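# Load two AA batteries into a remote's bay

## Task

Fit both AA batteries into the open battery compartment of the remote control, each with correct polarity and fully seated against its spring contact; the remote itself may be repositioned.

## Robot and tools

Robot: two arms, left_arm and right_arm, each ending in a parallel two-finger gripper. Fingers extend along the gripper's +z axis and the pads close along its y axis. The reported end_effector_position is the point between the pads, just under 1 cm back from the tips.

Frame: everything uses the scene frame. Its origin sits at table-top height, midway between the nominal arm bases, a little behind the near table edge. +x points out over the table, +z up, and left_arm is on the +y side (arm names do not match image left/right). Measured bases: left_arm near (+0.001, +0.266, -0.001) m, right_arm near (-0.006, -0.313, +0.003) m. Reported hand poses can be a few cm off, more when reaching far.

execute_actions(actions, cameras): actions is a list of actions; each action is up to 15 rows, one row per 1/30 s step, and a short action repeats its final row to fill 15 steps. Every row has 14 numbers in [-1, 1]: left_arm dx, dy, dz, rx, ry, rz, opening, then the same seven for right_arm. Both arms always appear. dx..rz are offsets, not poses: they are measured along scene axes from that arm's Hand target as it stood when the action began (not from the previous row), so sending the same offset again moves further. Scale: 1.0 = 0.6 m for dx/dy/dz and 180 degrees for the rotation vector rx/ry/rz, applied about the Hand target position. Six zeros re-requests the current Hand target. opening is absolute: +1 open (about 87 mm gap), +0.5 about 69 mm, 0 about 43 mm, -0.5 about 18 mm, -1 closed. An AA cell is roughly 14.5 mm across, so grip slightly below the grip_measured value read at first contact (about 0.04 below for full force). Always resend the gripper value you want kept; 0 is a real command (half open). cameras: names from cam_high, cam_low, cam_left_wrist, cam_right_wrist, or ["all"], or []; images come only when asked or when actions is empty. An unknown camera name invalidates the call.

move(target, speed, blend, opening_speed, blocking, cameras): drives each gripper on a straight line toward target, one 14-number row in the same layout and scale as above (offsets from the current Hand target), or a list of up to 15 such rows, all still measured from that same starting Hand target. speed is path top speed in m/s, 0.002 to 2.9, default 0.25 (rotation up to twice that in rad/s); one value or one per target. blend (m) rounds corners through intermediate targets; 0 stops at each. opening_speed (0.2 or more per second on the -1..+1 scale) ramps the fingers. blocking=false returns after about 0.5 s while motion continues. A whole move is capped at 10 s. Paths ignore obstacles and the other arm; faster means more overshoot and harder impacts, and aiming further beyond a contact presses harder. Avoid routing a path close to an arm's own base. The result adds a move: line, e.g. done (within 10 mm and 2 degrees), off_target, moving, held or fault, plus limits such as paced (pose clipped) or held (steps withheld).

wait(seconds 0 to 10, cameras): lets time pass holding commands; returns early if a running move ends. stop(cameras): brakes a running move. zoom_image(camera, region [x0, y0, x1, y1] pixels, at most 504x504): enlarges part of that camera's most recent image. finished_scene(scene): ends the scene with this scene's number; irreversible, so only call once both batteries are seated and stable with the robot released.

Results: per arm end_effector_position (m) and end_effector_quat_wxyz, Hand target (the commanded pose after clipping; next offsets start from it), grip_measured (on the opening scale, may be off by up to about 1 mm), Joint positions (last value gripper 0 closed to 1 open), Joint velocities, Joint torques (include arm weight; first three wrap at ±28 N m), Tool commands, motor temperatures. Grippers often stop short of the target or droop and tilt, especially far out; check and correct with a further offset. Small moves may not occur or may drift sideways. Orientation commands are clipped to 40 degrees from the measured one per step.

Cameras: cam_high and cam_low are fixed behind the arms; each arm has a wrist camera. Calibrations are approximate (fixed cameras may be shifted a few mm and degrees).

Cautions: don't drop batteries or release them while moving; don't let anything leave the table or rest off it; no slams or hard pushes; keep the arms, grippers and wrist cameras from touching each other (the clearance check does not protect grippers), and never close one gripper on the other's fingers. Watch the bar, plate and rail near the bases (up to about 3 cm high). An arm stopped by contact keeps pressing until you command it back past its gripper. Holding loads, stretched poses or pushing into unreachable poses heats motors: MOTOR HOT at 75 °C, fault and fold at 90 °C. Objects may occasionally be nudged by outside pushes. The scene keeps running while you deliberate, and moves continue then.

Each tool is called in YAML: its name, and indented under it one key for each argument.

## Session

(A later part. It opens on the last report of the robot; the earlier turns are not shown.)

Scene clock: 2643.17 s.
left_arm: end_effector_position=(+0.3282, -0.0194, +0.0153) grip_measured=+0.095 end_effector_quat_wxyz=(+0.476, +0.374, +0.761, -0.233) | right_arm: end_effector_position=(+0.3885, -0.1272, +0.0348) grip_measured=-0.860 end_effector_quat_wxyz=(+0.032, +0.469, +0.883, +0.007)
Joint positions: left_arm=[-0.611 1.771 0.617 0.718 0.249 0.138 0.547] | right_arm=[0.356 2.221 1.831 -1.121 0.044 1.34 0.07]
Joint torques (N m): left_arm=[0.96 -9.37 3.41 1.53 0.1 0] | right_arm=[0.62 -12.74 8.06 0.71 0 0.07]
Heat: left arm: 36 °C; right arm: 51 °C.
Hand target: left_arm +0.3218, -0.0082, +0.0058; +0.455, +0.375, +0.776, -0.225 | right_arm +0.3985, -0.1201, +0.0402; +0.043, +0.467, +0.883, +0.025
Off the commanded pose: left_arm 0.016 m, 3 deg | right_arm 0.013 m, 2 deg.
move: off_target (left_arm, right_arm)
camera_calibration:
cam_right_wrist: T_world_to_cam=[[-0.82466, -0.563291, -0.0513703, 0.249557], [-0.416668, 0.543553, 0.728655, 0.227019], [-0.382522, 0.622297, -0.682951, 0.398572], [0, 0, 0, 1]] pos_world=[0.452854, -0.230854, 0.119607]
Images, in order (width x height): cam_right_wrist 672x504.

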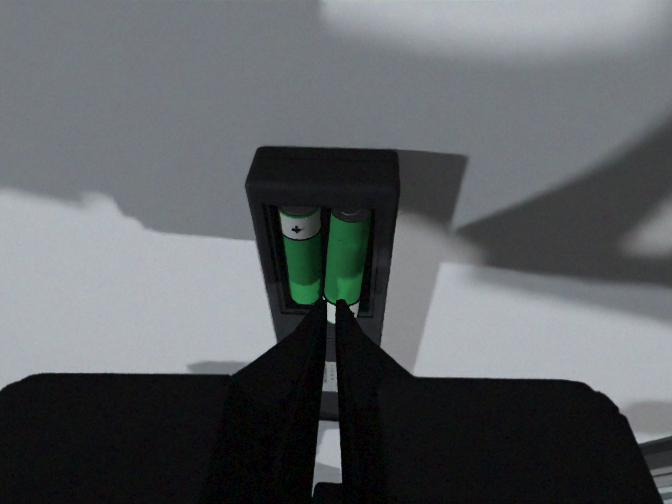

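move:
  target:
    - [0,0,0,0,0,0,-0.05,-0.0110,-0.0075,0.0,-0.0050,0.0075,0,-0.86]
    - [0,0,0,0,0,0,-0.05,-0.0110,-0.0075,-0.025,-0.0050,0.0075,0,-0.86]
  speed: 0.05
  cameras: ["cam_left_wrist","cam_right_wrist"]

zoom_image:
  camera: "cam_right_wrist"
  region: [230, 150, 440, 390]

zoom_image:
  camera: "cam_left_wrist"
  region: [280, 0, 430, 90]

Scene clock: 2652.07 s.
left_arm: end_effector_position=(+0.3282, -0.0194, +0.0153) grip_measured=+0.095 end_effector_quat_wxyz=(+0.476, +0.374, +0.761, -0.233) | right_arm: end_effector_position=(+0.3900, -0.1266, +0.0307) grip_measured=-0.860 end_effector_quat_wxyz=(+0.035, +0.469, +0.883, +0.011)
Joint positions: left_arm=[-0.611 1.771 0.617 0.718 0.249 0.138 0.547] | right_arm=[0.356 2.221 1.815 -1.095 0.044 1.34 0.07]
Joint torques (N m): left_arm=[0.99 -9.39 3.43 1.53 0.09 -0.01] | right_arm=[0.46 -11.97 5.44 0.76 0.07 0.05]
Heat: left arm: 36 °C; right arm: 52 °C.
Hand target: left_arm +0.3218, -0.0082, +0.0058; +0.455, +0.375, +0.776, -0.225 | right_arm +0.3919, -0.1246, +0.0252; +0.036, +0.467, +0.883, +0.013
Off the commanded pose: left_arm 0.016 m, 3 deg | right_arm 0.006 m, 0 deg.
move: off_target (left_arm)
camera_calibration:
cam_left_wrist: T_world_to_cam=[[-0.783016, -0.621989, 0.00384078, 0.244235], [-0.599242, 0.752696, -0.272687, 0.238744], [0.166717, -0.21582, -0.962095, 0.100371], [0, 0, 0, 1]] pos_world=[0.317572, -0.00612825, 0.160731]
cam_right_wrist: T_world_to_cam=[[-0.824198, -0.563082, -0.0603109, 0.251091], [-0.422915, 0.541183, 0.726818, 0.23246], [-0.376618, 0.624548, -0.684177, 0.393956], [0, 0, 0, 1]] pos_world=[0.45363, -0.230463, 0.115723]
Images, in order (width x height): cam_left_wrist 672x504, cam_right_wrist 672x504.

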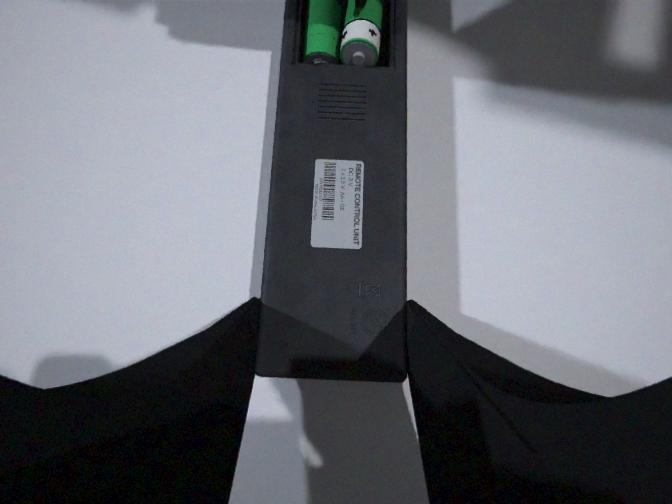

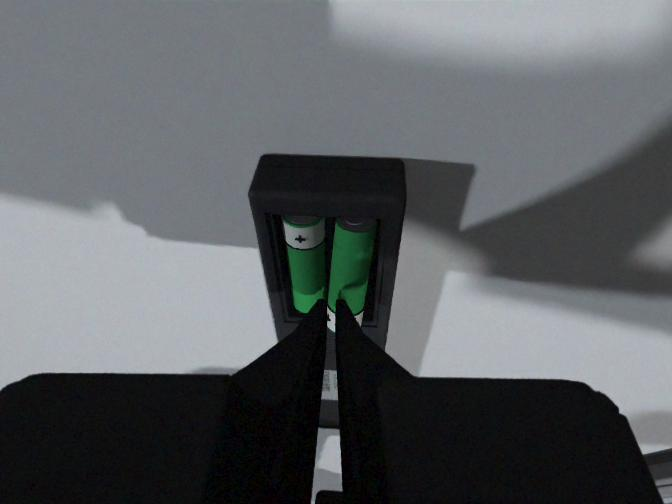

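Scaled by 2.100.

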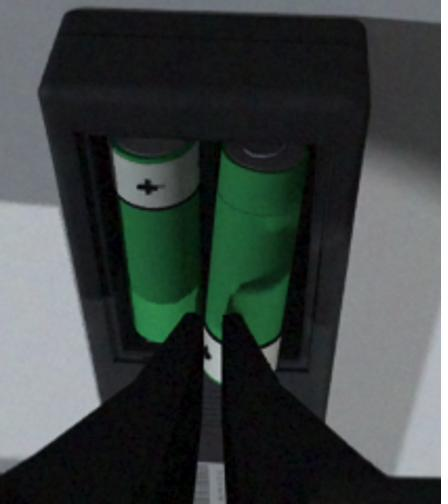

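Scaled by 3.360.

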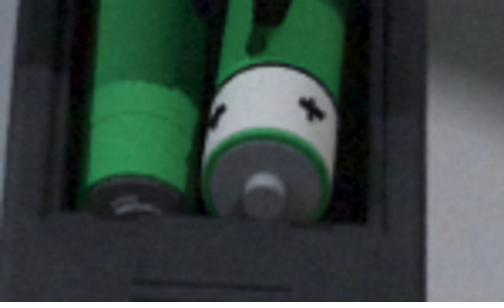

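move:
  target: [0,0,0,0,0,0,-0.05,-0.002,-0.0035,-0.012,-0.0010,0.0015,0,-0.86]
  speed: 0.05
  cameras: ["cam_left_wrist"]

zoom_image:
  camera: "cam_left_wrist"
  region: [280, 0, 430, 90]

Scene clock: 2657.80 s.
left_arm: end_effector_position=(+0.3282, -0.0194, +0.0153) grip_measured=+0.095 end_effector_quat_wxyz=(+0.476, +0.374, +0.761, -0.233) | right_arm: end_effector_position=(+0.3895, -0.1268, +0.0277) grip_measured=-0.860 end_effector_quat_wxyz=(+0.035, +0.469, +0.883, +0.011)
Joint positions: left_arm=[-0.611 1.771 0.617 0.718 0.249 0.138 0.547] | right_arm=[0.356 2.221 1.803 -1.084 0.044 1.34 0.07]
Joint torques (N m): left_arm=[0.99 -9.37 3.43 1.53 0.1 0] | right_arm=[0.18 -11.6 4.46 0.85 0.07 0.02]
Heat: left arm: 36 °C; right arm: 52 °C.
Hand target: left_arm +0.3218, -0.0082, +0.0058; +0.455, +0.375, +0.776, -0.225 | right_arm +0.3908, -0.1267, +0.0181; +0.035, +0.467, +0.883, +0.011
Off the commanded pose: left_arm 0.016 m, 3 deg | right_arm 0.010 m, 0 deg.
move: off_target (left_arm)
camera_calibration:
cam_left_wrist: T_world_to_cam=[[-0.783016, -0.621989, 0.00384078, 0.244235], [-0.599242, 0.752696, -0.272687, 0.238744], [0.166717, -0.21582, -0.962095, 0.100371], [0, 0, 0, 1]] pos_world=[0.317572, -0.00612825, 0.160731]
Images, in order (width x height): cam_left_wrist 672x504.

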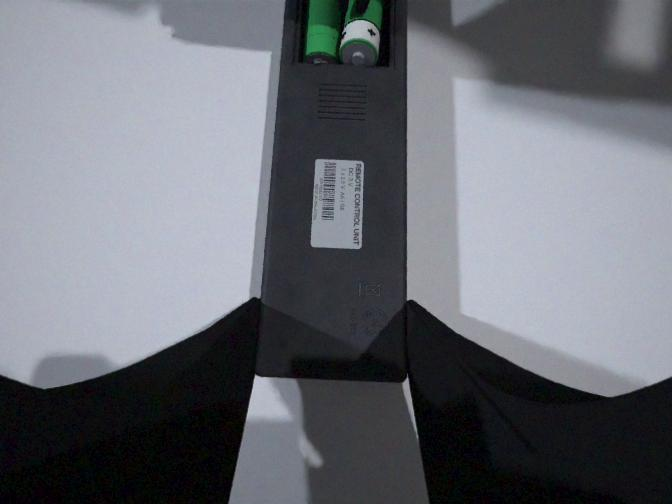

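Scaled by 3.360.

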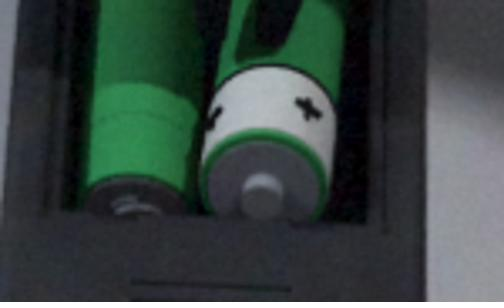

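move:
  target: [0,0,0,0,0,0,-0.05,0.002,-0.003,-0.018,0,0,0,-0.86]
  speed: 0.05
  cameras: ["cam_left_wrist"]

zoom_image:
  camera: "cam_left_wrist"
  region: [280, 0, 430, 90]

Scene clock: 2664.30 s.
left_arm: end_effector_position=(+0.3282, -0.0194, +0.0153) grip_measured=+0.095 end_effector_quat_wxyz=(+0.476, +0.374, +0.761, -0.233) | right_arm: end_effector_position=(+0.3899, -0.1267, +0.0265) grip_measured=-0.860 end_effector_quat_wxyz=(+0.030, +0.468, +0.883, +0.017)
Joint positions: left_arm=[-0.611 1.771 0.617 0.718 0.249 0.138 0.547] | right_arm=[0.35 2.221 1.796 -1.073 0.028 1.333 0.07]
Joint torques (N m): left_arm=[0.96 -9.39 3.38 1.53 0.1 0.01] | right_arm=[0.29 -10.55 2.93 1.13 0.21 0.02]
Heat: left arm: 36 °C; right arm: 51 °C.
Hand target: left_arm +0.3218, -0.0082, +0.0058; +0.455, +0.375, +0.776, -0.225 | right_arm +0.3920, -0.1285, +0.0072; +0.035, +0.467, +0.883, +0.011
Off the commanded pose: left_arm 0.016 m, 3 deg | right_arm 0.019 m, 1 deg.
move: off_target (left_arm, right_arm)
camera_calibration:
cam_left_wrist: T_world_to_cam=[[-0.783016, -0.621989, 0.00384078, 0.244235], [-0.599242, 0.752696, -0.272687, 0.238744], [0.166717, -0.21582, -0.962095, 0.100371], [0, 0, 0, 1]] pos_world=[0.317572, -0.00612825, 0.160731]
Images, in order (width x height): cam_left_wrist 672x504.

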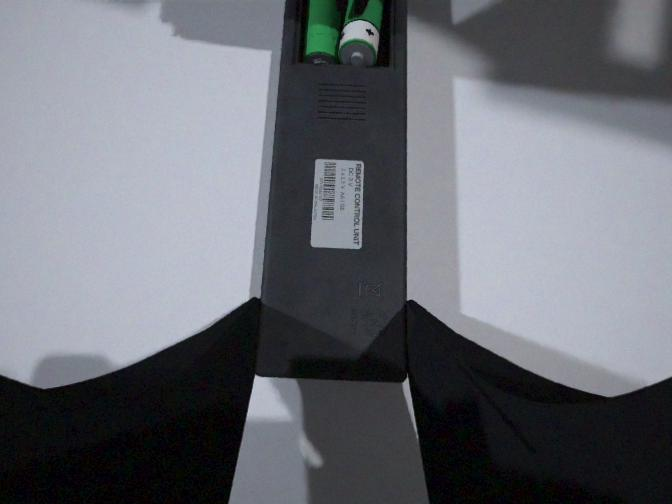

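Scaled by 3.360.

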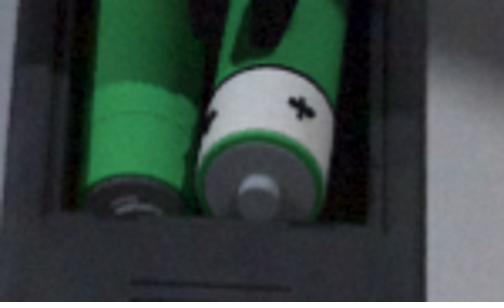

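move:
  target: [0,0,0,0,0,0,-0.05,0.0,0.0,-0.015,0,0,0,-0.86]
  speed: 0.05
  cameras: ["cam_left_wrist"]

zoom_image:
  camera: "cam_left_wrist"
  region: [280, 0, 430, 90]

Scene clock: 2669.47 s.
left_arm: end_effector_position=(+0.3282, -0.0194, +0.0153) grip_measured=+0.095 end_effector_quat_wxyz=(+0.476, +0.374, +0.761, -0.233) | right_arm: end_effector_position=(+0.3899, -0.1267, +0.0261) grip_measured=-0.860 end_effector_quat_wxyz=(+0.032, +0.468, +0.883, +0.022)
Joint positions: left_arm=[-0.611 1.771 0.617 0.718 0.249 0.138 0.547] | right_arm=[0.348 2.211 1.777 -1.054 0.023 1.331 0.07]
Joint torques (N m): left_arm=[0.99 -9.36 3.38 1.54 0.1 -0.01] | right_arm=[0.47 -8.92 2.36 1.29 0.25 0.05]
Heat: left arm: 36 °C; right arm: 51 °C.
Hand target: left_arm +0.3218, -0.0082, +0.0058; +0.455, +0.375, +0.776, -0.225 | right_arm +0.3919, -0.1285, -0.0017; +0.035, +0.467, +0.883, +0.011
Off the commanded pose: left_arm 0.016 m, 3 deg | right_arm 0.028 m, 1 deg.
move: off_target (left_arm, right_arm)
camera_calibration:
cam_left_wrist: T_world_to_cam=[[-0.783016, -0.621989, 0.00384078, 0.244235], [-0.599242, 0.752696, -0.272687, 0.238744], [0.166717, -0.21582, -0.962095, 0.100371], [0, 0, 0, 1]] pos_world=[0.317572, -0.00612825, 0.160731]
Images, in order (width x height): cam_left_wrist 672x504.

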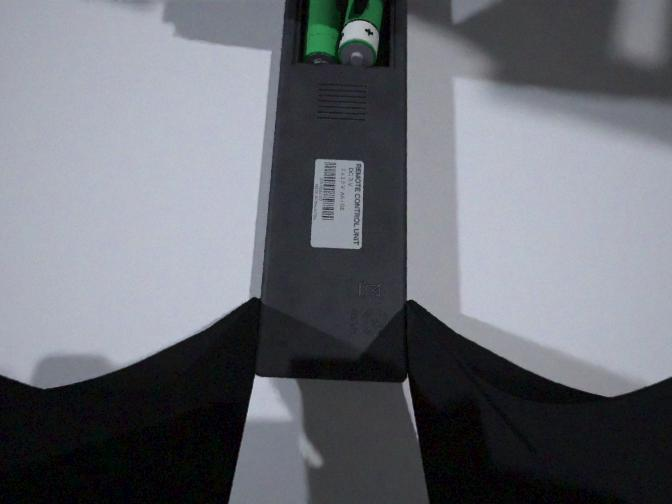

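Scaled by 3.360.

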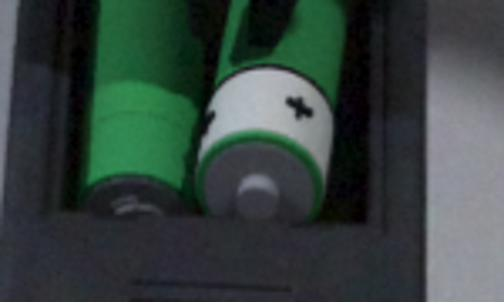

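move:
  target: [0,0,0,0,0,0,-0.05,-0.0110,-0.0075,0.0,-0.0058,0.0085,0,-0.86]
  speed: 0.05
  cameras: ["cam_left_wrist"]

zoom_image:
  camera: "cam_left_wrist"
  region: [280, 0, 430, 90]

Scene clock: 2704.73 s.
left_arm: end_effector_position=(+0.3282, -0.0194, +0.0153) grip_measured=+0.095 end_effector_quat_wxyz=(+0.476, +0.374, +0.761, -0.233) | right_arm: end_effector_position=(+0.3899, -0.1267, +0.0261) grip_measured=-0.860 end_effector_quat_wxyz=(+0.032, +0.468, +0.883, +0.022)
Joint positions: left_arm=[-0.611 1.771 0.617 0.718 0.249 0.138 0.547] | right_arm=[0.348 2.211 1.777 -1.054 0.023 1.33 0.07]
Joint torques (N m): left_arm=[0.95 -9.37 3.41 1.53 0.1 0] | right_arm=[0.36 -8.84 2.66 0.92 0.33 0.05]
Motor temperatures (°C): left_arm=[23 36 29 29 19 20 21] | right_arm=[23 45 31 23 21 21 23]
Heat: left arm: 36 °C; right arm: 45 °C.
Hand target: left_arm +0.3218, -0.0082, +0.0058; +0.455, +0.375, +0.776, -0.225 | right_arm +0.3854, -0.1330, -0.0017; +0.027, +0.467, +0.884, -0.004
Off the commanded pose: left_arm 0.016 m, 3 deg | right_arm 0.029 m, 3 deg.
move: off_target (left_arm, right_arm)
camera_calibration:
cam_left_wrist: T_world_to_cam=[[-0.783016, -0.621989, 0.00384078, 0.244235], [-0.599242, 0.752696, -0.272687, 0.238744], [0.166717, -0.21582, -0.962095, 0.100371], [0, 0, 0, 1]] pos_world=[0.317572, -0.00612825, 0.160731]
Images, in order (width x height): cam_left_wrist 672x504.

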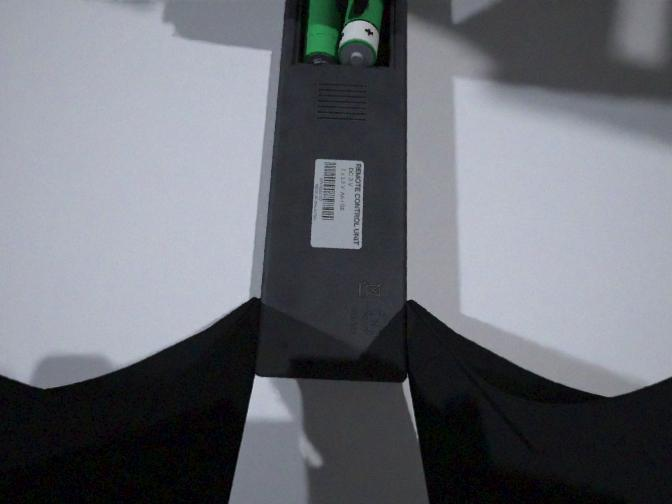

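Scaled by 3.360.

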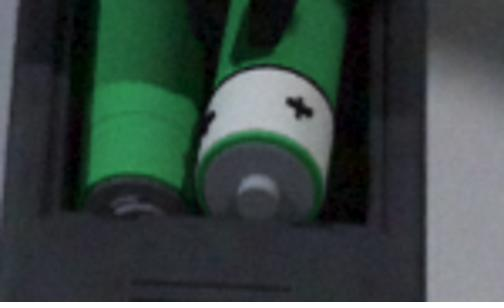

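move:
  target: [0,0,0,0,0,0,-0.05,-0.0083,-0.0056,0.0,-0.0030,0.0042,0,-0.86]
  speed: 0.05
  cameras: ["cam_left_wrist"]

zoom_image:
  camera: "cam_left_wrist"
  region: [280, 0, 430, 90]

Scene clock: 2709.10 s.
left_arm: end_effector_position=(+0.3282, -0.0194, +0.0153) grip_measured=+0.095 end_effector_quat_wxyz=(+0.476, +0.374, +0.761, -0.233) | right_arm: end_effector_position=(+0.3895, -0.1271, +0.0262) grip_measured=-0.860 end_effector_quat_wxyz=(+0.032, +0.468, +0.883, +0.023)
Joint positions: left_arm=[-0.611 1.771 0.617 0.718 0.249 0.138 0.547] | right_arm=[0.347 2.208 1.772 -1.051 0.023 1.329 0.07]
Joint torques (N m): left_arm=[0.99 -9.36 3.4 1.53 0.09 0] | right_arm=[0.25 -9.2 2.18 0.74 0.37 0.04]
Heat: left arm: 36 °C; right arm: 45 °C.
Hand target: left_arm +0.3218, -0.0082, +0.0058; +0.455, +0.375, +0.776, -0.225 | right_arm +0.3804, -0.1364, -0.0017; +0.024, +0.467, +0.884, -0.011
Off the commanded pose: left_arm 0.016 m, 3 deg | right_arm 0.031 m, 4 deg.
move: off_target (left_arm, right_arm)
camera_calibration:
cam_left_wrist: T_world_to_cam=[[-0.783016, -0.621989, 0.00384078, 0.244235], [-0.599242, 0.752696, -0.272687, 0.238744], [0.166717, -0.21582, -0.962095, 0.100371], [0, 0, 0, 1]] pos_world=[0.317572, -0.00612825, 0.160731]
Images, in order (width x height): cam_left_wrist 672x504.

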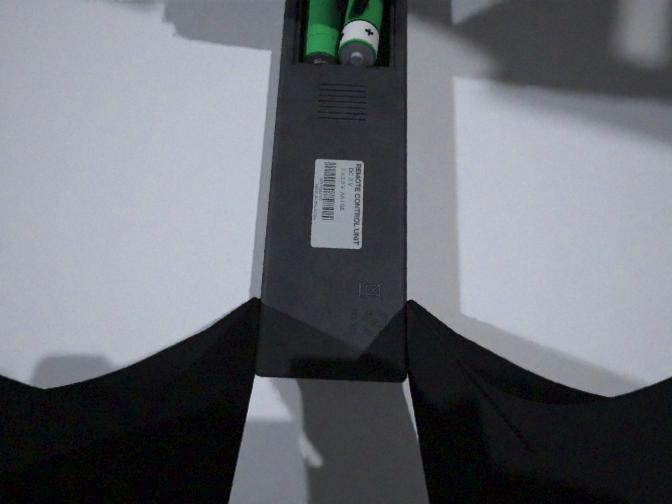

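Scaled by 3.360.

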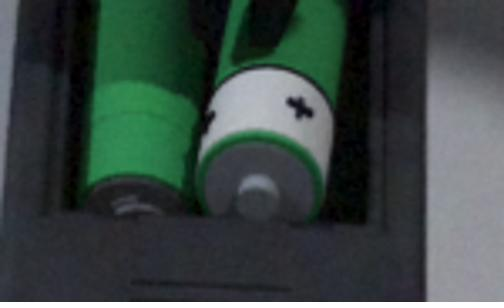

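move:
  target: [0,0,0,0,0,0,-0.05,-0.0055,-0.0037,0.0,-0.0028,0.0042,0,-0.86]
  speed: 0.05
  cameras: ["cam_left_wrist"]

zoom_image:
  camera: "cam_left_wrist"
  region: [280, 0, 430, 90]

Scene clock: 2712.80 s.
left_arm: end_effector_position=(+0.3282, -0.0194, +0.0153) grip_measured=+0.095 end_effector_quat_wxyz=(+0.476, +0.374, +0.761, -0.233) | right_arm: end_effector_position=(+0.3896, -0.1270, +0.0262) grip_measured=-0.860 end_effector_quat_wxyz=(+0.032, +0.468, +0.883, +0.023)
Joint positions: left_arm=[-0.611 1.771 0.617 0.718 0.249 0.138 0.547] | right_arm=[0.347 2.208 1.772 -1.051 0.023 1.329 0.07]
Joint torques (N m): left_arm=[0.96 -9.37 3.4 1.53 0.09 0] | right_arm=[0.23 -9.18 2.29 0.57 0.4 0.03]
Heat: left arm: 36 °C; right arm: 45 °C.
Hand target: left_arm +0.3218, -0.0082, +0.0058; +0.455, +0.375, +0.776, -0.225 | right_arm +0.3772, -0.1386, -0.0017; +0.020, +0.467, +0.884, -0.018
Off the commanded pose: left_arm 0.016 m, 3 deg | right_arm 0.033 m, 5 deg.
move: off_target (left_arm, right_arm)
camera_calibration:
cam_left_wrist: T_world_to_cam=[[-0.783016, -0.621989, 0.00384078, 0.244235], [-0.599242, 0.752696, -0.272687, 0.238744], [0.166717, -0.21582, -0.962095, 0.100371], [0, 0, 0, 1]] pos_world=[0.317572, -0.00612825, 0.160731]
Images, in order (width x height): cam_left_wrist 672x504.

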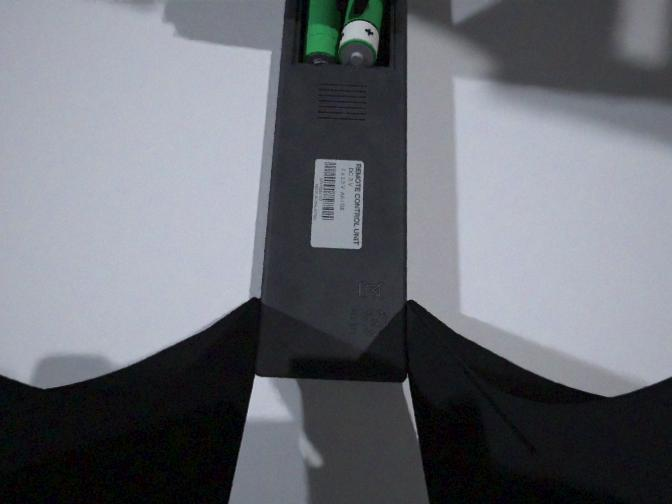

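Scaled by 3.360.

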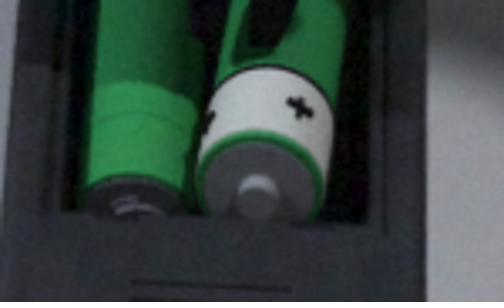

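move:
  target:
    - [0,0,0,0,0,0,-0.05,0.0,0.0,0.085,0.004,-0.006,0,-0.86]
  speed: 0.06
  cameras: ["cam_left_wrist","cam_right_wrist"]

zoom_image:
  camera: "cam_left_wrist"
  region: [280, 0, 430, 90]

zoom_image:
  camera: "cam_right_wrist"
  region: [230, 150, 440, 390]

Scene clock: 2736.10 s.
left_arm: end_effector_position=(+0.3282, -0.0195, +0.0153) grip_measured=+0.095 end_effector_quat_wxyz=(+0.476, +0.374, +0.761, -0.233) | right_arm: end_effector_position=(+0.3699, -0.1374, +0.0329) grip_measured=-0.860 end_effector_quat_wxyz=(+0.007, +0.467, +0.884, -0.017)
Joint positions: left_arm=[-0.611 1.771 0.617 0.718 0.249 0.138 0.547] | right_arm=[0.347 2.207 1.799 -1.172 0.039 1.329 0.07]
Joint torques (N m): left_arm=[0.98 -9.35 3.41 1.54 0.1 0] | right_arm=[0.06 -15.13 8.27 0.2 0.21 0.04]
Heat: left arm: 36 °C; right arm: 44 °C.
Hand target: left_arm +0.3218, -0.0082, +0.0059; +0.455, +0.375, +0.776, -0.225 | right_arm +0.3771, -0.1386, +0.0492; +0.025, +0.467, +0.884, -0.008
Off the commanded pose: left_arm 0.016 m, 3 deg | right_arm 0.018 m, 2 deg.
move: off_target (left_arm, right_arm)
camera_calibration:
cam_left_wrist: T_world_to_cam=[[-0.783277, -0.62166, 0.00401898, 0.244292], [-0.598959, 0.75291, -0.272717, 0.238661], [0.166512, -0.21602, -0.962086, 0.100433], [0, 0, 0, 1]] pos_world=[0.317573, -0.00612791, 0.160731]
cam_right_wrist: T_world_to_cam=[[-0.824547, -0.565607, 0.0145408, 0.225855], [-0.369211, 0.557358, 0.743664, 0.209983], [-0.428726, 0.607817, -0.668396, 0.411153], [0, 0, 0, 1]] pos_world=[0.440028, -0.239196, 0.115372]
Images, in order (width x height): cam_left_wrist 672x504, cam_right_wrist 672x504.

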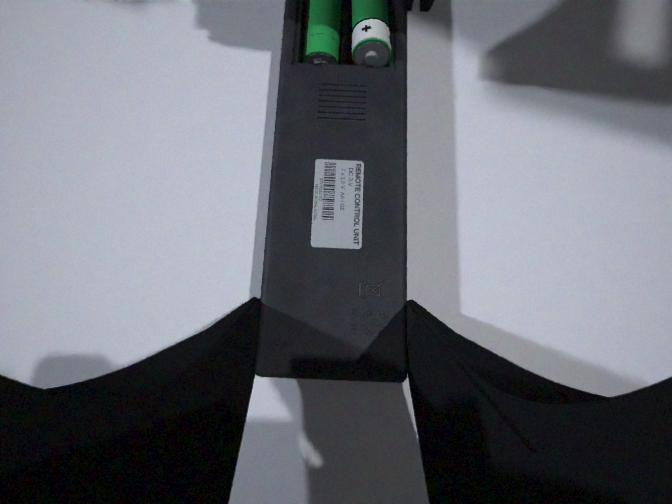

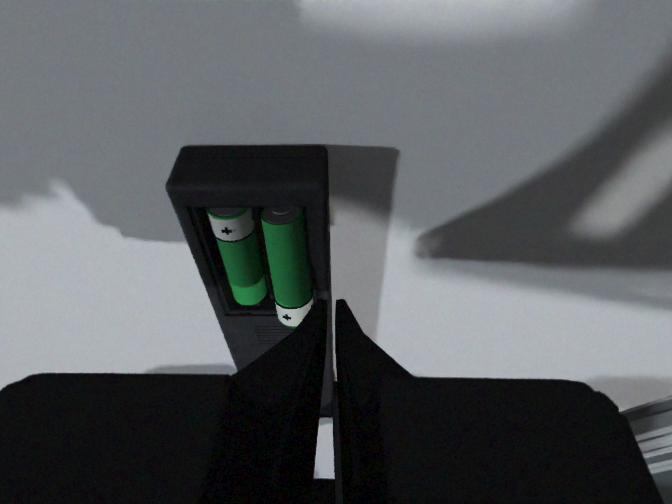

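Scaled by 3.360.

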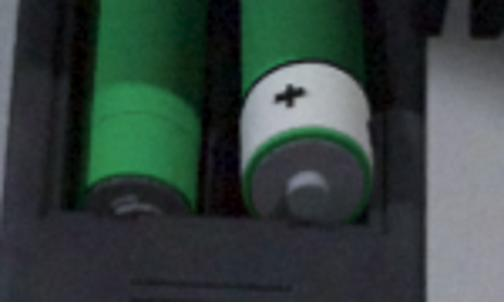

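Scaled by 2.100.

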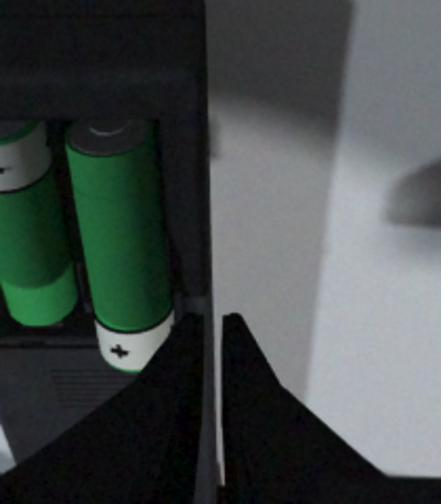

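move:
  target:
    - [0,0,0,0,0,0,-0.05,0.0110,0.0075,0.008,0.0058,-0.0085,0,-0.86]
  speed: 0.06
  cameras: ["cam_left_wrist","cam_right_wrist"]

zoom_image:
  camera: "cam_right_wrist"
  region: [230, 150, 440, 390]

Scene clock: 2749.10 s.
left_arm: end_effector_position=(+0.3282, -0.0195, +0.0153) grip_measured=+0.095 end_effector_quat_wxyz=(+0.476, +0.374, +0.761, -0.233) | right_arm: end_effector_position=(+0.3736, -0.1361, +0.0362) grip_measured=-0.860 end_effector_quat_wxyz=(+0.012, +0.467, +0.884, -0.012)
Joint positions: left_arm=[-0.611 1.771 0.617 0.718 0.249 0.138 0.547] | right_arm=[0.347 2.207 1.813 -1.172 0.039 1.329 0.07]
Joint torques (N m): left_arm=[0.98 -9.36 3.4 1.53 0.1 0] | right_arm=[0.2 -15.5 8.28 0.38 0.14 0.06]
Heat: left arm: 36 °C; right arm: 46 °C.
Hand target: left_arm +0.3218, -0.0082, +0.0059; +0.455, +0.375, +0.776, -0.225 | right_arm +0.3837, -0.1341, +0.0540; +0.033, +0.467, +0.883, +0.006
Off the commanded pose: left_arm 0.016 m, 3 deg | right_arm 0.021 m, 3 deg.
move: off_target (left_arm, right_arm)
camera_calibration:
cam_left_wrist: T_world_to_cam=[[-0.783277, -0.62166, 0.00401898, 0.244292], [-0.598959, 0.75291, -0.272717, 0.238661], [0.166512, -0.21602, -0.962086, 0.100433], [0, 0, 0, 1]] pos_world=[0.317573, -0.00612791, 0.160731]
cam_right_wrist: T_world_to_cam=[[-0.824686, -0.565588, 0.00162689, 0.230082], [-0.378401, 0.553882, 0.741639, 0.211164], [-0.420363, 0.611004, -0.670798, 0.411421], [0, 0, 0, 1]] pos_world=[0.442596, -0.238209, 0.118998]
Images, in order (width x height): cam_left_wrist 672x504, cam_right_wrist 672x504.

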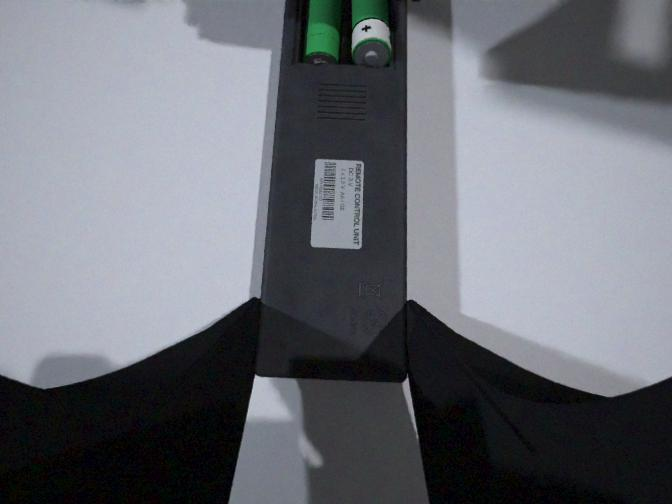

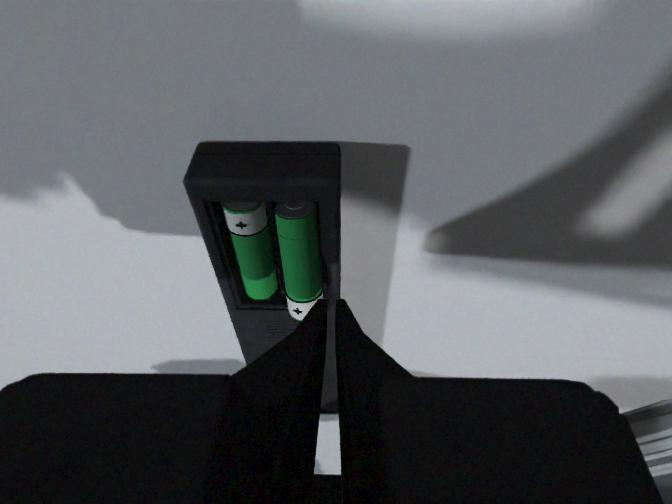

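Scaled by 2.100.

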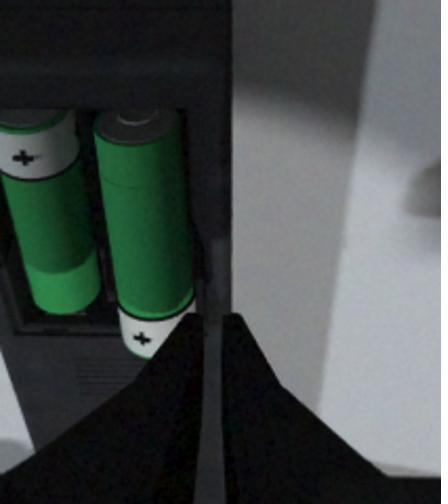

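move:
  target:
    - [0,0,0,0,0,0,-0.05,0.0083,0.0056,0.0,0.0043,-0.0063,0,-0.86]
  speed: 0.06
  cameras: ["cam_right_wrist"]

zoom_image:
  camera: "cam_right_wrist"
  region: [230, 150, 440, 390]

Scene clock: 2753.17 s.
left_arm: end_effector_position=(+0.3282, -0.0195, +0.0153) grip_measured=+0.095 end_effector_quat_wxyz=(+0.476, +0.374, +0.761, -0.233) | right_arm: end_effector_position=(+0.3746, -0.1357, +0.0361) grip_measured=-0.860 end_effector_quat_wxyz=(+0.013, +0.467, +0.884, -0.010)
Joint positions: left_arm=[-0.611 1.771 0.617 0.718 0.249 0.138 0.547] | right_arm=[0.347 2.207 1.813 -1.168 0.039 1.329 0.07]
Joint torques (N m): left_arm=[0.95 -9.36 3.41 1.53 0.1 0] | right_arm=[0.27 -15.54 8.21 0.59 0.08 0.06]
Heat: left arm: 36 °C; right arm: 46 °C.
Hand target: left_arm +0.3218, -0.0082, +0.0059; +0.455, +0.375, +0.776, -0.225 | right_arm +0.3887, -0.1307, +0.0540; +0.038, +0.467, +0.883, +0.017
Off the commanded pose: left_arm 0.016 m, 3 deg | right_arm 0.023 m, 4 deg.
move: off_target (left_arm, right_arm)
camera_calibration:
cam_right_wrist: T_world_to_cam=[[-0.824702, -0.565561, -0.00248043, 0.23132], [-0.38135, 0.552836, 0.740908, 0.212327], [-0.417658, 0.611974, -0.671602, 0.41073], [0, 0, 0, 1]] pos_world=[0.443286, -0.237912, 0.119107]
Images, in order (width x height): cam_right_wrist 672x504.

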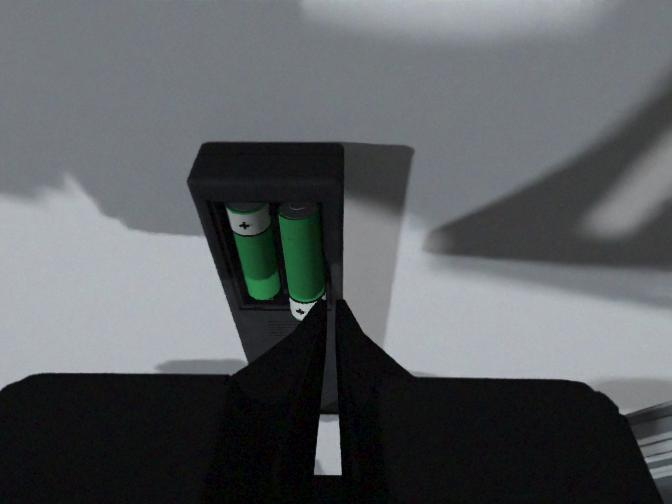

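Scaled by 2.100.

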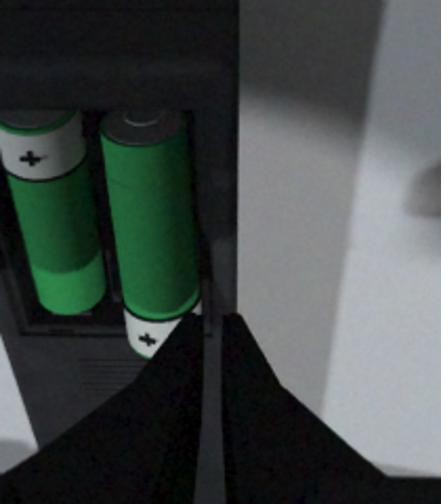

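move:
  target:
    - [0,0,0,0,0,0,-0.05,0.0083,0.0056,0.0,0.0036,-0.0053,0,-0.86]
  speed: 0.06
  cameras: ["cam_right_wrist"]

zoom_image:
  camera: "cam_right_wrist"
  region: [230, 150, 440, 390]

Scene clock: 2758.13 s.
left_arm: end_effector_position=(+0.3282, -0.0195, +0.0153) grip_measured=+0.095 end_effector_quat_wxyz=(+0.476, +0.374, +0.761, -0.233) | right_arm: end_effector_position=(+0.3789, -0.1341, +0.0360) grip_measured=-0.860 end_effector_quat_wxyz=(+0.019, +0.468, +0.884, -0.004)
Joint positions: left_arm=[-0.611 1.771 0.617 0.718 0.249 0.138 0.547] | right_arm=[0.347 2.207 1.813 -1.15 0.039 1.329 0.07]
Joint torques (N m): left_arm=[0.99 -9.39 3.43 1.53 0.09 0] | right_arm=[0.38 -15.23 8.64 0.63 0.04 0.08]
Heat: left arm: 36 °C; right arm: 47 °C.
Hand target: left_arm +0.3218, -0.0082, +0.0059; +0.455, +0.375, +0.776, -0.225 | right_arm +0.3937, -0.1274, +0.0540; +0.043, +0.467, +0.883, +0.026
Off the commanded pose: left_arm 0.016 m, 3 deg | right_arm 0.024 m, 4 deg.
move: off_target (left_arm, right_arm)
camera_calibration:
cam_right_wrist: T_world_to_cam=[[-0.82454, -0.565443, -0.0201672, 0.236357], [-0.393963, 0.54817, 0.737769, 0.217465], [-0.406112, 0.616265, -0.674752, 0.407726], [0, 0, 0, 1]] pos_world=[0.446141, -0.236829, 0.119442]
Images, in order (width x height): cam_right_wrist 672x504.

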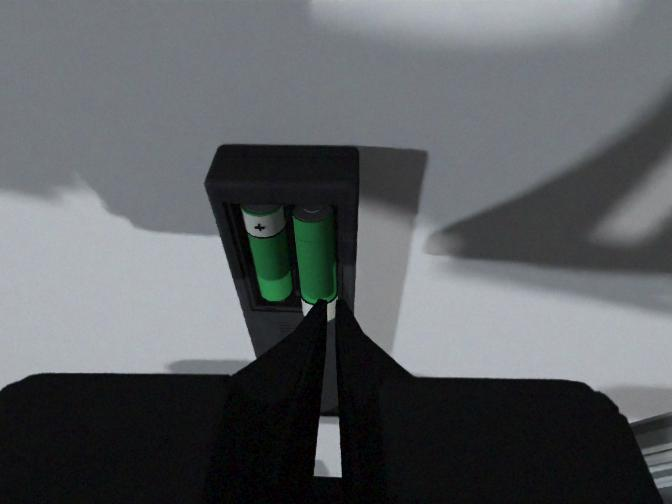

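Scaled by 2.100.

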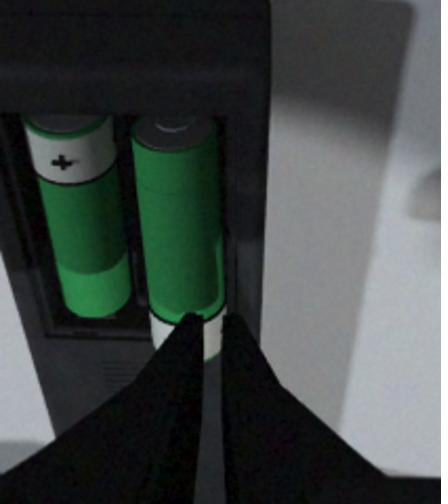

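move:
  target:
    - [0,0,0,0,0,0,-0.05,0.0045,0.0030,0.0,0.0022,-0.0032,0,-0.86]
  speed: 0.06
  cameras: ["cam_right_wrist"]

zoom_image:
  camera: "cam_right_wrist"
  region: [230, 150, 440, 390]

Scene clock: 2763.17 s.
left_arm: end_effector_position=(+0.3282, -0.0195, +0.0153) grip_measured=+0.095 end_effector_quat_wxyz=(+0.476, +0.374, +0.761, -0.233) | right_arm: end_effector_position=(+0.3817, -0.1330, +0.0360) grip_measured=-0.860 end_effector_quat_wxyz=(+0.023, +0.468, +0.884, +0.001)
Joint positions: left_arm=[-0.611 1.771 0.617 0.718 0.249 0.138 0.547] | right_arm=[0.347 2.207 1.813 -1.137 0.039 1.329 0.07]
Joint torques (N m): left_arm=[0.99 -9.39 3.41 1.53 0.1 0] | right_arm=[0.42 -15.16 8.72 0.7 0.02 0.07]
Heat: left arm: 36 °C; right arm: 47 °C.
Hand target: left_arm +0.3218, -0.0082, +0.0059; +0.455, +0.375, +0.776, -0.225 | right_arm +0.3964, -0.1255, +0.0540; +0.046, +0.467, +0.882, +0.031
Off the commanded pose: left_arm 0.016 m, 3 deg | right_arm 0.024 m, 4 deg.
move: off_target (left_arm, right_arm)
camera_calibration:
cam_right_wrist: T_world_to_cam=[[-0.824301, -0.565241, -0.0320856, 0.239659], [-0.402219, 0.544795, 0.735811, 0.220797], [-0.398431, 0.619436, -0.676426, 0.40572], [0, 0, 0, 1]] pos_world=[0.448011, -0.236142, 0.119665]
Images, in order (width x height): cam_right_wrist 672x504.

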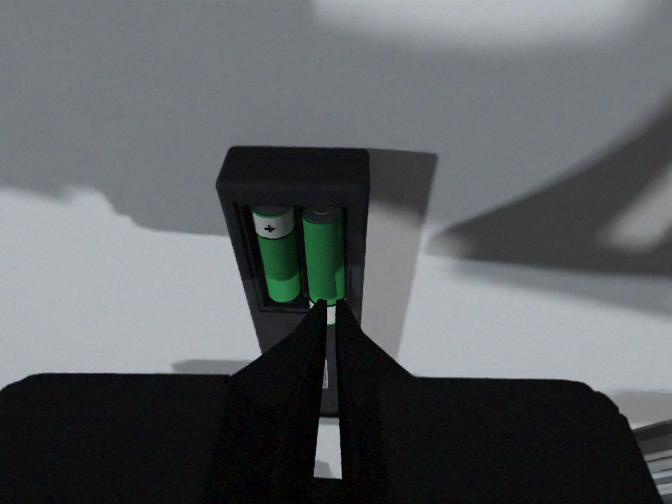

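Scaled by 2.100.

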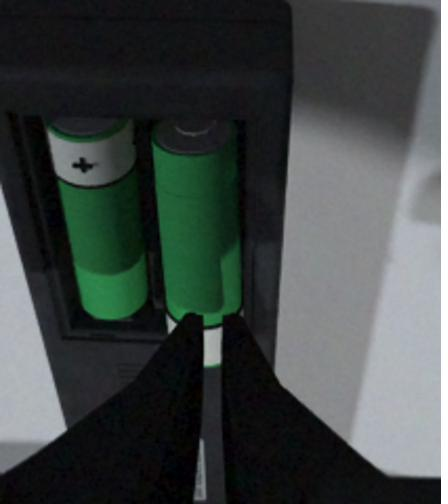

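move:
  target:
    - [0,0,0,0,0,0,-0.05,-0.0207,-0.0140,-0.010,-0.0115,0.0170,0,-0.86]
  speed: 0.05
  cameras: ["cam_right_wrist"]

zoom_image:
  camera: "cam_right_wrist"
  region: [230, 150, 440, 390]

Scene clock: 2772.63 s.
left_arm: end_effector_position=(+0.3282, -0.0195, +0.0153) grip_measured=+0.095 end_effector_quat_wxyz=(+0.476, +0.374, +0.761, -0.233) | right_arm: end_effector_position=(+0.3788, -0.1341, +0.0360) grip_measured=-0.860 end_effector_quat_wxyz=(+0.019, +0.468, +0.884, -0.004)
Joint positions: left_arm=[-0.611 1.771 0.617 0.718 0.249 0.138 0.547] | right_arm=[0.347 2.207 1.813 -1.15 0.039 1.329 0.07]
Joint torques (N m): left_arm=[0.96 -9.37 3.43 1.54 0.1 0] | right_arm=[0.27 -14.19 8.16 0.3 0.15 0.05]
Heat: left arm: 36 °C; right arm: 48 °C.
Hand target: left_arm +0.3218, -0.0082, +0.0059; +0.455, +0.375, +0.776, -0.225 | right_arm +0.3840, -0.1339, +0.0480; +0.031, +0.467, +0.884, +0.003
Off the commanded pose: left_arm 0.016 m, 3 deg | right_arm 0.013 m, 2 deg.
move: off_target (left_arm, right_arm)
camera_calibration:
cam_right_wrist: T_world_to_cam=[[-0.824577, -0.565398, -0.0199183, 0.236272], [-0.393566, 0.547973, 0.738127, 0.217161], [-0.406421, 0.616482, -0.674368, 0.40783], [0, 0, 0, 1]] pos_world=[0.446042, -0.23683, 0.119441]
Images, in order (width x height): cam_right_wrist 672x504.

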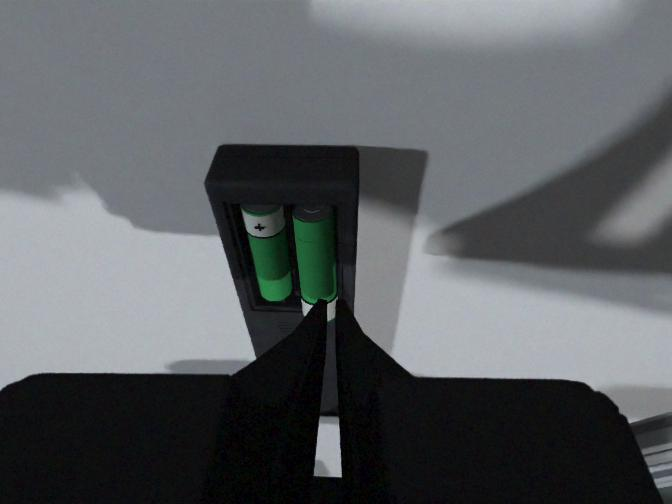

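Scaled by 2.100.

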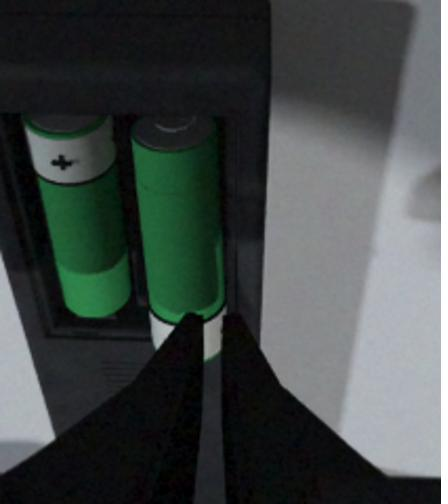

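move:
  target:
    - [0,0,0,0,0,0,-0.05,0.0083,0.0056,-0.015,0.0043,-0.0063,0,-0.86]
  speed: 0.05
  cameras: ["cam_right_wrist"]

zoom_image:
  camera: "cam_right_wrist"
  region: [230, 150, 440, 390]

Scene clock: 2785.23 s.
left_arm: end_effector_position=(+0.3282, -0.0195, +0.0153) grip_measured=+0.095 end_effector_quat_wxyz=(+0.476, +0.374, +0.761, -0.233) | right_arm: end_effector_position=(+0.3836, -0.1322, +0.0360) grip_measured=-0.860 end_effector_quat_wxyz=(+0.026, +0.468, +0.884, +0.004)
Joint positions: left_arm=[-0.611 1.771 0.617 0.718 0.249 0.138 0.547] | right_arm=[0.347 2.207 1.813 -1.129 0.039 1.329 0.07]
Joint torques (N m): left_arm=[1.01 -9.37 3.43 1.53 0.09 0] | right_arm=[0.31 -13.59 5.89 0.68 0.11 0.06]
Heat: left arm: 36 °C; right arm: 49 °C.
Hand target: left_arm +0.3218, -0.0082, +0.0059; +0.455, +0.375, +0.776, -0.225 | right_arm +0.3890, -0.1305, +0.0390; +0.036, +0.467, +0.883, +0.014
Off the commanded pose: left_arm 0.016 m, 3 deg | right_arm 0.006 m, 2 deg.
move: off_target (left_arm)
camera_calibration:
cam_right_wrist: T_world_to_cam=[[-0.824073, -0.565077, -0.039894, 0.241871], [-0.407713, 0.542743, 0.734302, 0.223051], [-0.393285, 0.621384, -0.677649, 0.404365], [0, 0, 0, 1]] pos_world=[0.449291, -0.235649, 0.11988]
Images, in order (width x height): cam_right_wrist 672x504.

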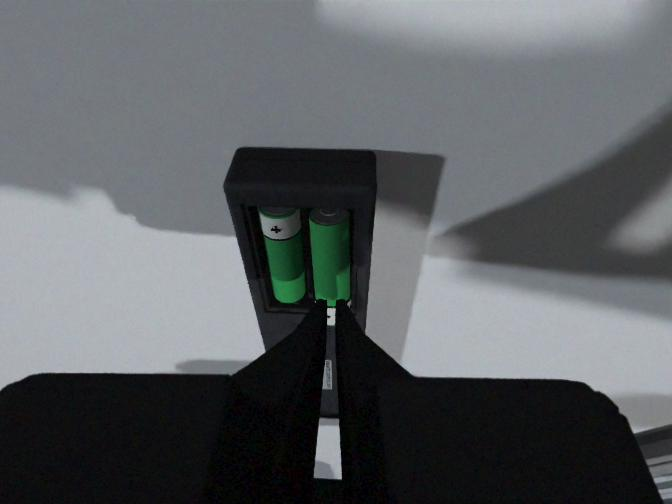

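Scaled by 2.100.

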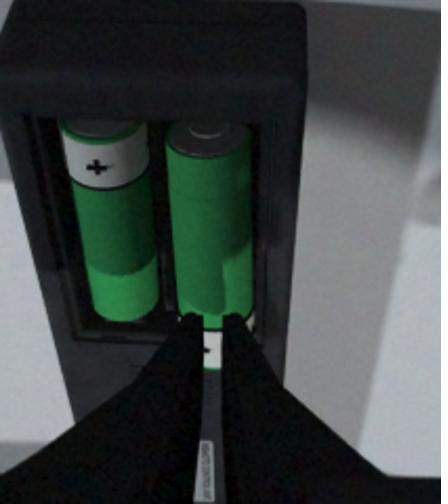

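move:
  target:
    - [0,0,0,0,0,0,-0.05,0.0,0.0,-0.022,0.0,0.0,0,-0.86]
  speed: 0.05
  cameras: ["cam_left_wrist","cam_right_wrist"]

zoom_image:
  camera: "cam_right_wrist"
  region: [230, 150, 440, 390]

zoom_image:
  camera: "cam_left_wrist"
  region: [280, 0, 430, 90]

Scene clock: 2793.23 s.
left_arm: end_effector_position=(+0.3282, -0.0195, +0.0153) grip_measured=+0.095 end_effector_quat_wxyz=(+0.476, +0.374, +0.761, -0.233) | right_arm: end_effector_position=(+0.3844, -0.1319, +0.0283) grip_measured=-0.860 end_effector_quat_wxyz=(+0.029, +0.468, +0.883, +0.007)
Joint positions: left_arm=[-0.611 1.771 0.617 0.718 0.249 0.138 0.547] | right_arm=[0.347 2.207 1.782 -1.09 0.039 1.329 0.07]
Joint torques (N m): left_arm=[0.96 -9.37 3.4 1.53 0.1 0] | right_arm=[0.35 -12.62 5.33 0.8 0.11 0.06]
Heat: left arm: 36 °C; right arm: 49 °C.
Hand target: left_arm +0.3218, -0.0082, +0.0059; +0.455, +0.375, +0.776, -0.225 | right_arm +0.3889, -0.1306, +0.0258; +0.036, +0.467, +0.883, +0.013
Off the commanded pose: left_arm 0.016 m, 3 deg | right_arm 0.005 m, 1 deg.
move: off_target (left_arm)
camera_calibration:
cam_left_wrist: T_world_to_cam=[[-0.783277, -0.62166, 0.00401898, 0.244292], [-0.598959, 0.75291, -0.272717, 0.238661], [0.166512, -0.21602, -0.962086, 0.100433], [0, 0, 0, 1]] pos_world=[0.317573, -0.00612791, 0.160731]
cam_right_wrist: T_world_to_cam=[[-0.823702, -0.564952, -0.0484225, 0.242514], [-0.413781, 0.540506, 0.732556, 0.230851], [-0.387686, 0.623444, -0.678982, 0.397454], [0, 0, 0, 1]] pos_world=[0.449369, -0.235558, 0.112496]
Images, in order (width x height): cam_left_wrist 672x504, cam_right_wrist 672x504.

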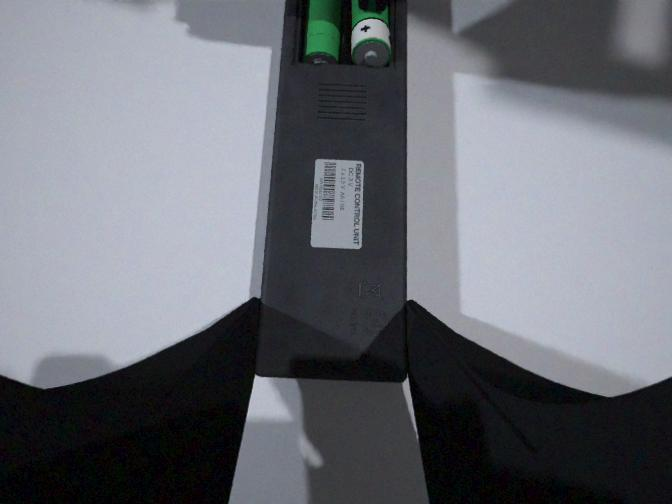

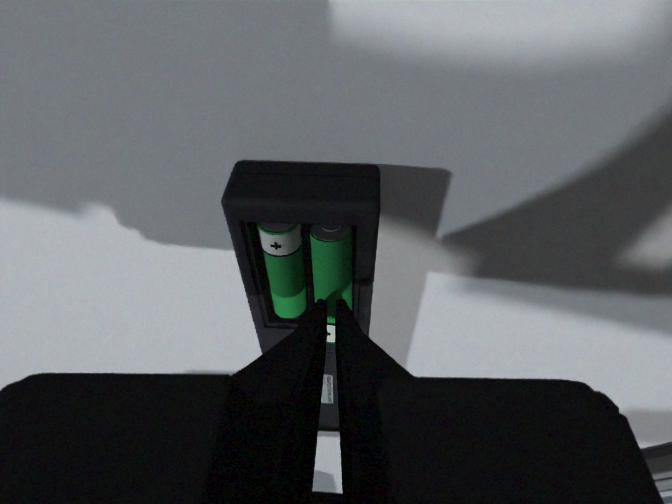

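Scaled by 2.100.

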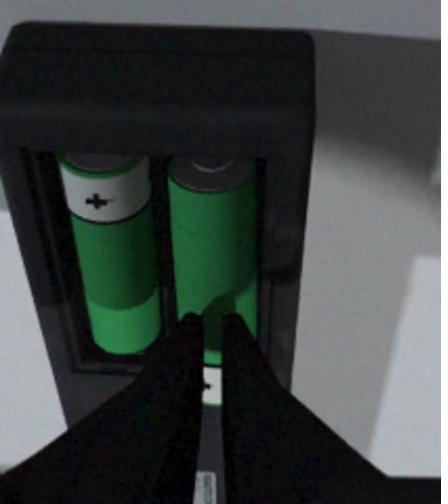

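Scaled by 3.360.

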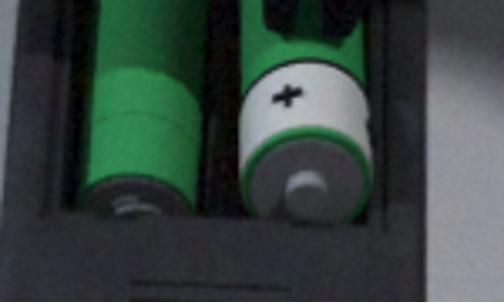

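move:
  target:
    - [0,0,0,0,0,0,-0.05,0.0,0.0,-0.016,0.0,0.0,0,-0.86]
  speed: 0.05
  cameras: ["cam_left_wrist"]

zoom_image:
  camera: "cam_left_wrist"
  region: [280, 0, 430, 90]

Scene clock: 2799.53 s.
left_arm: end_effector_position=(+0.3281, -0.0194, +0.0154) grip_measured=+0.095 end_effector_quat_wxyz=(+0.476, +0.374, +0.761, -0.233) | right_arm: end_effector_position=(+0.3843, -0.1323, +0.0265) grip_measured=-0.860 end_effector_quat_wxyz=(+0.029, +0.468, +0.883, +0.008)
Joint positions: left_arm=[-0.611 1.77 0.617 0.717 0.249 0.138 0.547] | right_arm=[0.346 2.207 1.775 -1.082 0.039 1.329 0.07]
Joint torques (N m): left_arm=[0.98 -9.28 3.43 1.54 0.09 0] | right_arm=[0.34 -11.78 3.74 1.08 0.11 0.06]
Heat: left arm: 36 °C; right arm: 49 °C.
Hand target: left_arm +0.3218, -0.0082, +0.0059; +0.455, +0.375, +0.776, -0.225 | right_arm +0.3890, -0.1307, +0.0163; +0.036, +0.467, +0.883, +0.013
Off the commanded pose: left_arm 0.016 m, 3 deg | right_arm 0.011 m, 1 deg.
move: off_target (left_arm, right_arm)
camera_calibration:
cam_left_wrist: T_world_to_cam=[[-0.783284, -0.621651, 0.00412997, 0.244276], [-0.599033, 0.752976, -0.272373, 0.238658], [0.166211, -0.21582, -0.962183, 0.100642], [0, 0, 0, 1]] pos_world=[0.317574, -0.00612823, 0.160831]
Images, in order (width x height): cam_left_wrist 672x504.

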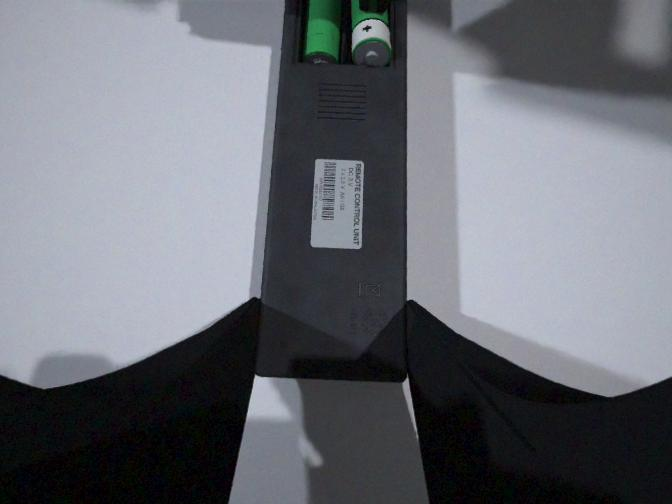

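Scaled by 3.360.

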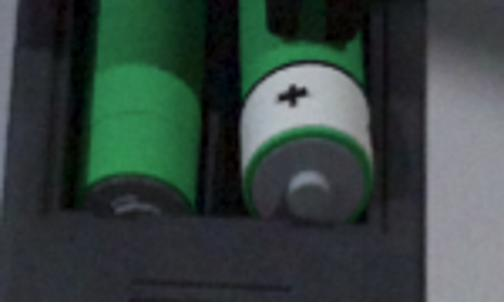

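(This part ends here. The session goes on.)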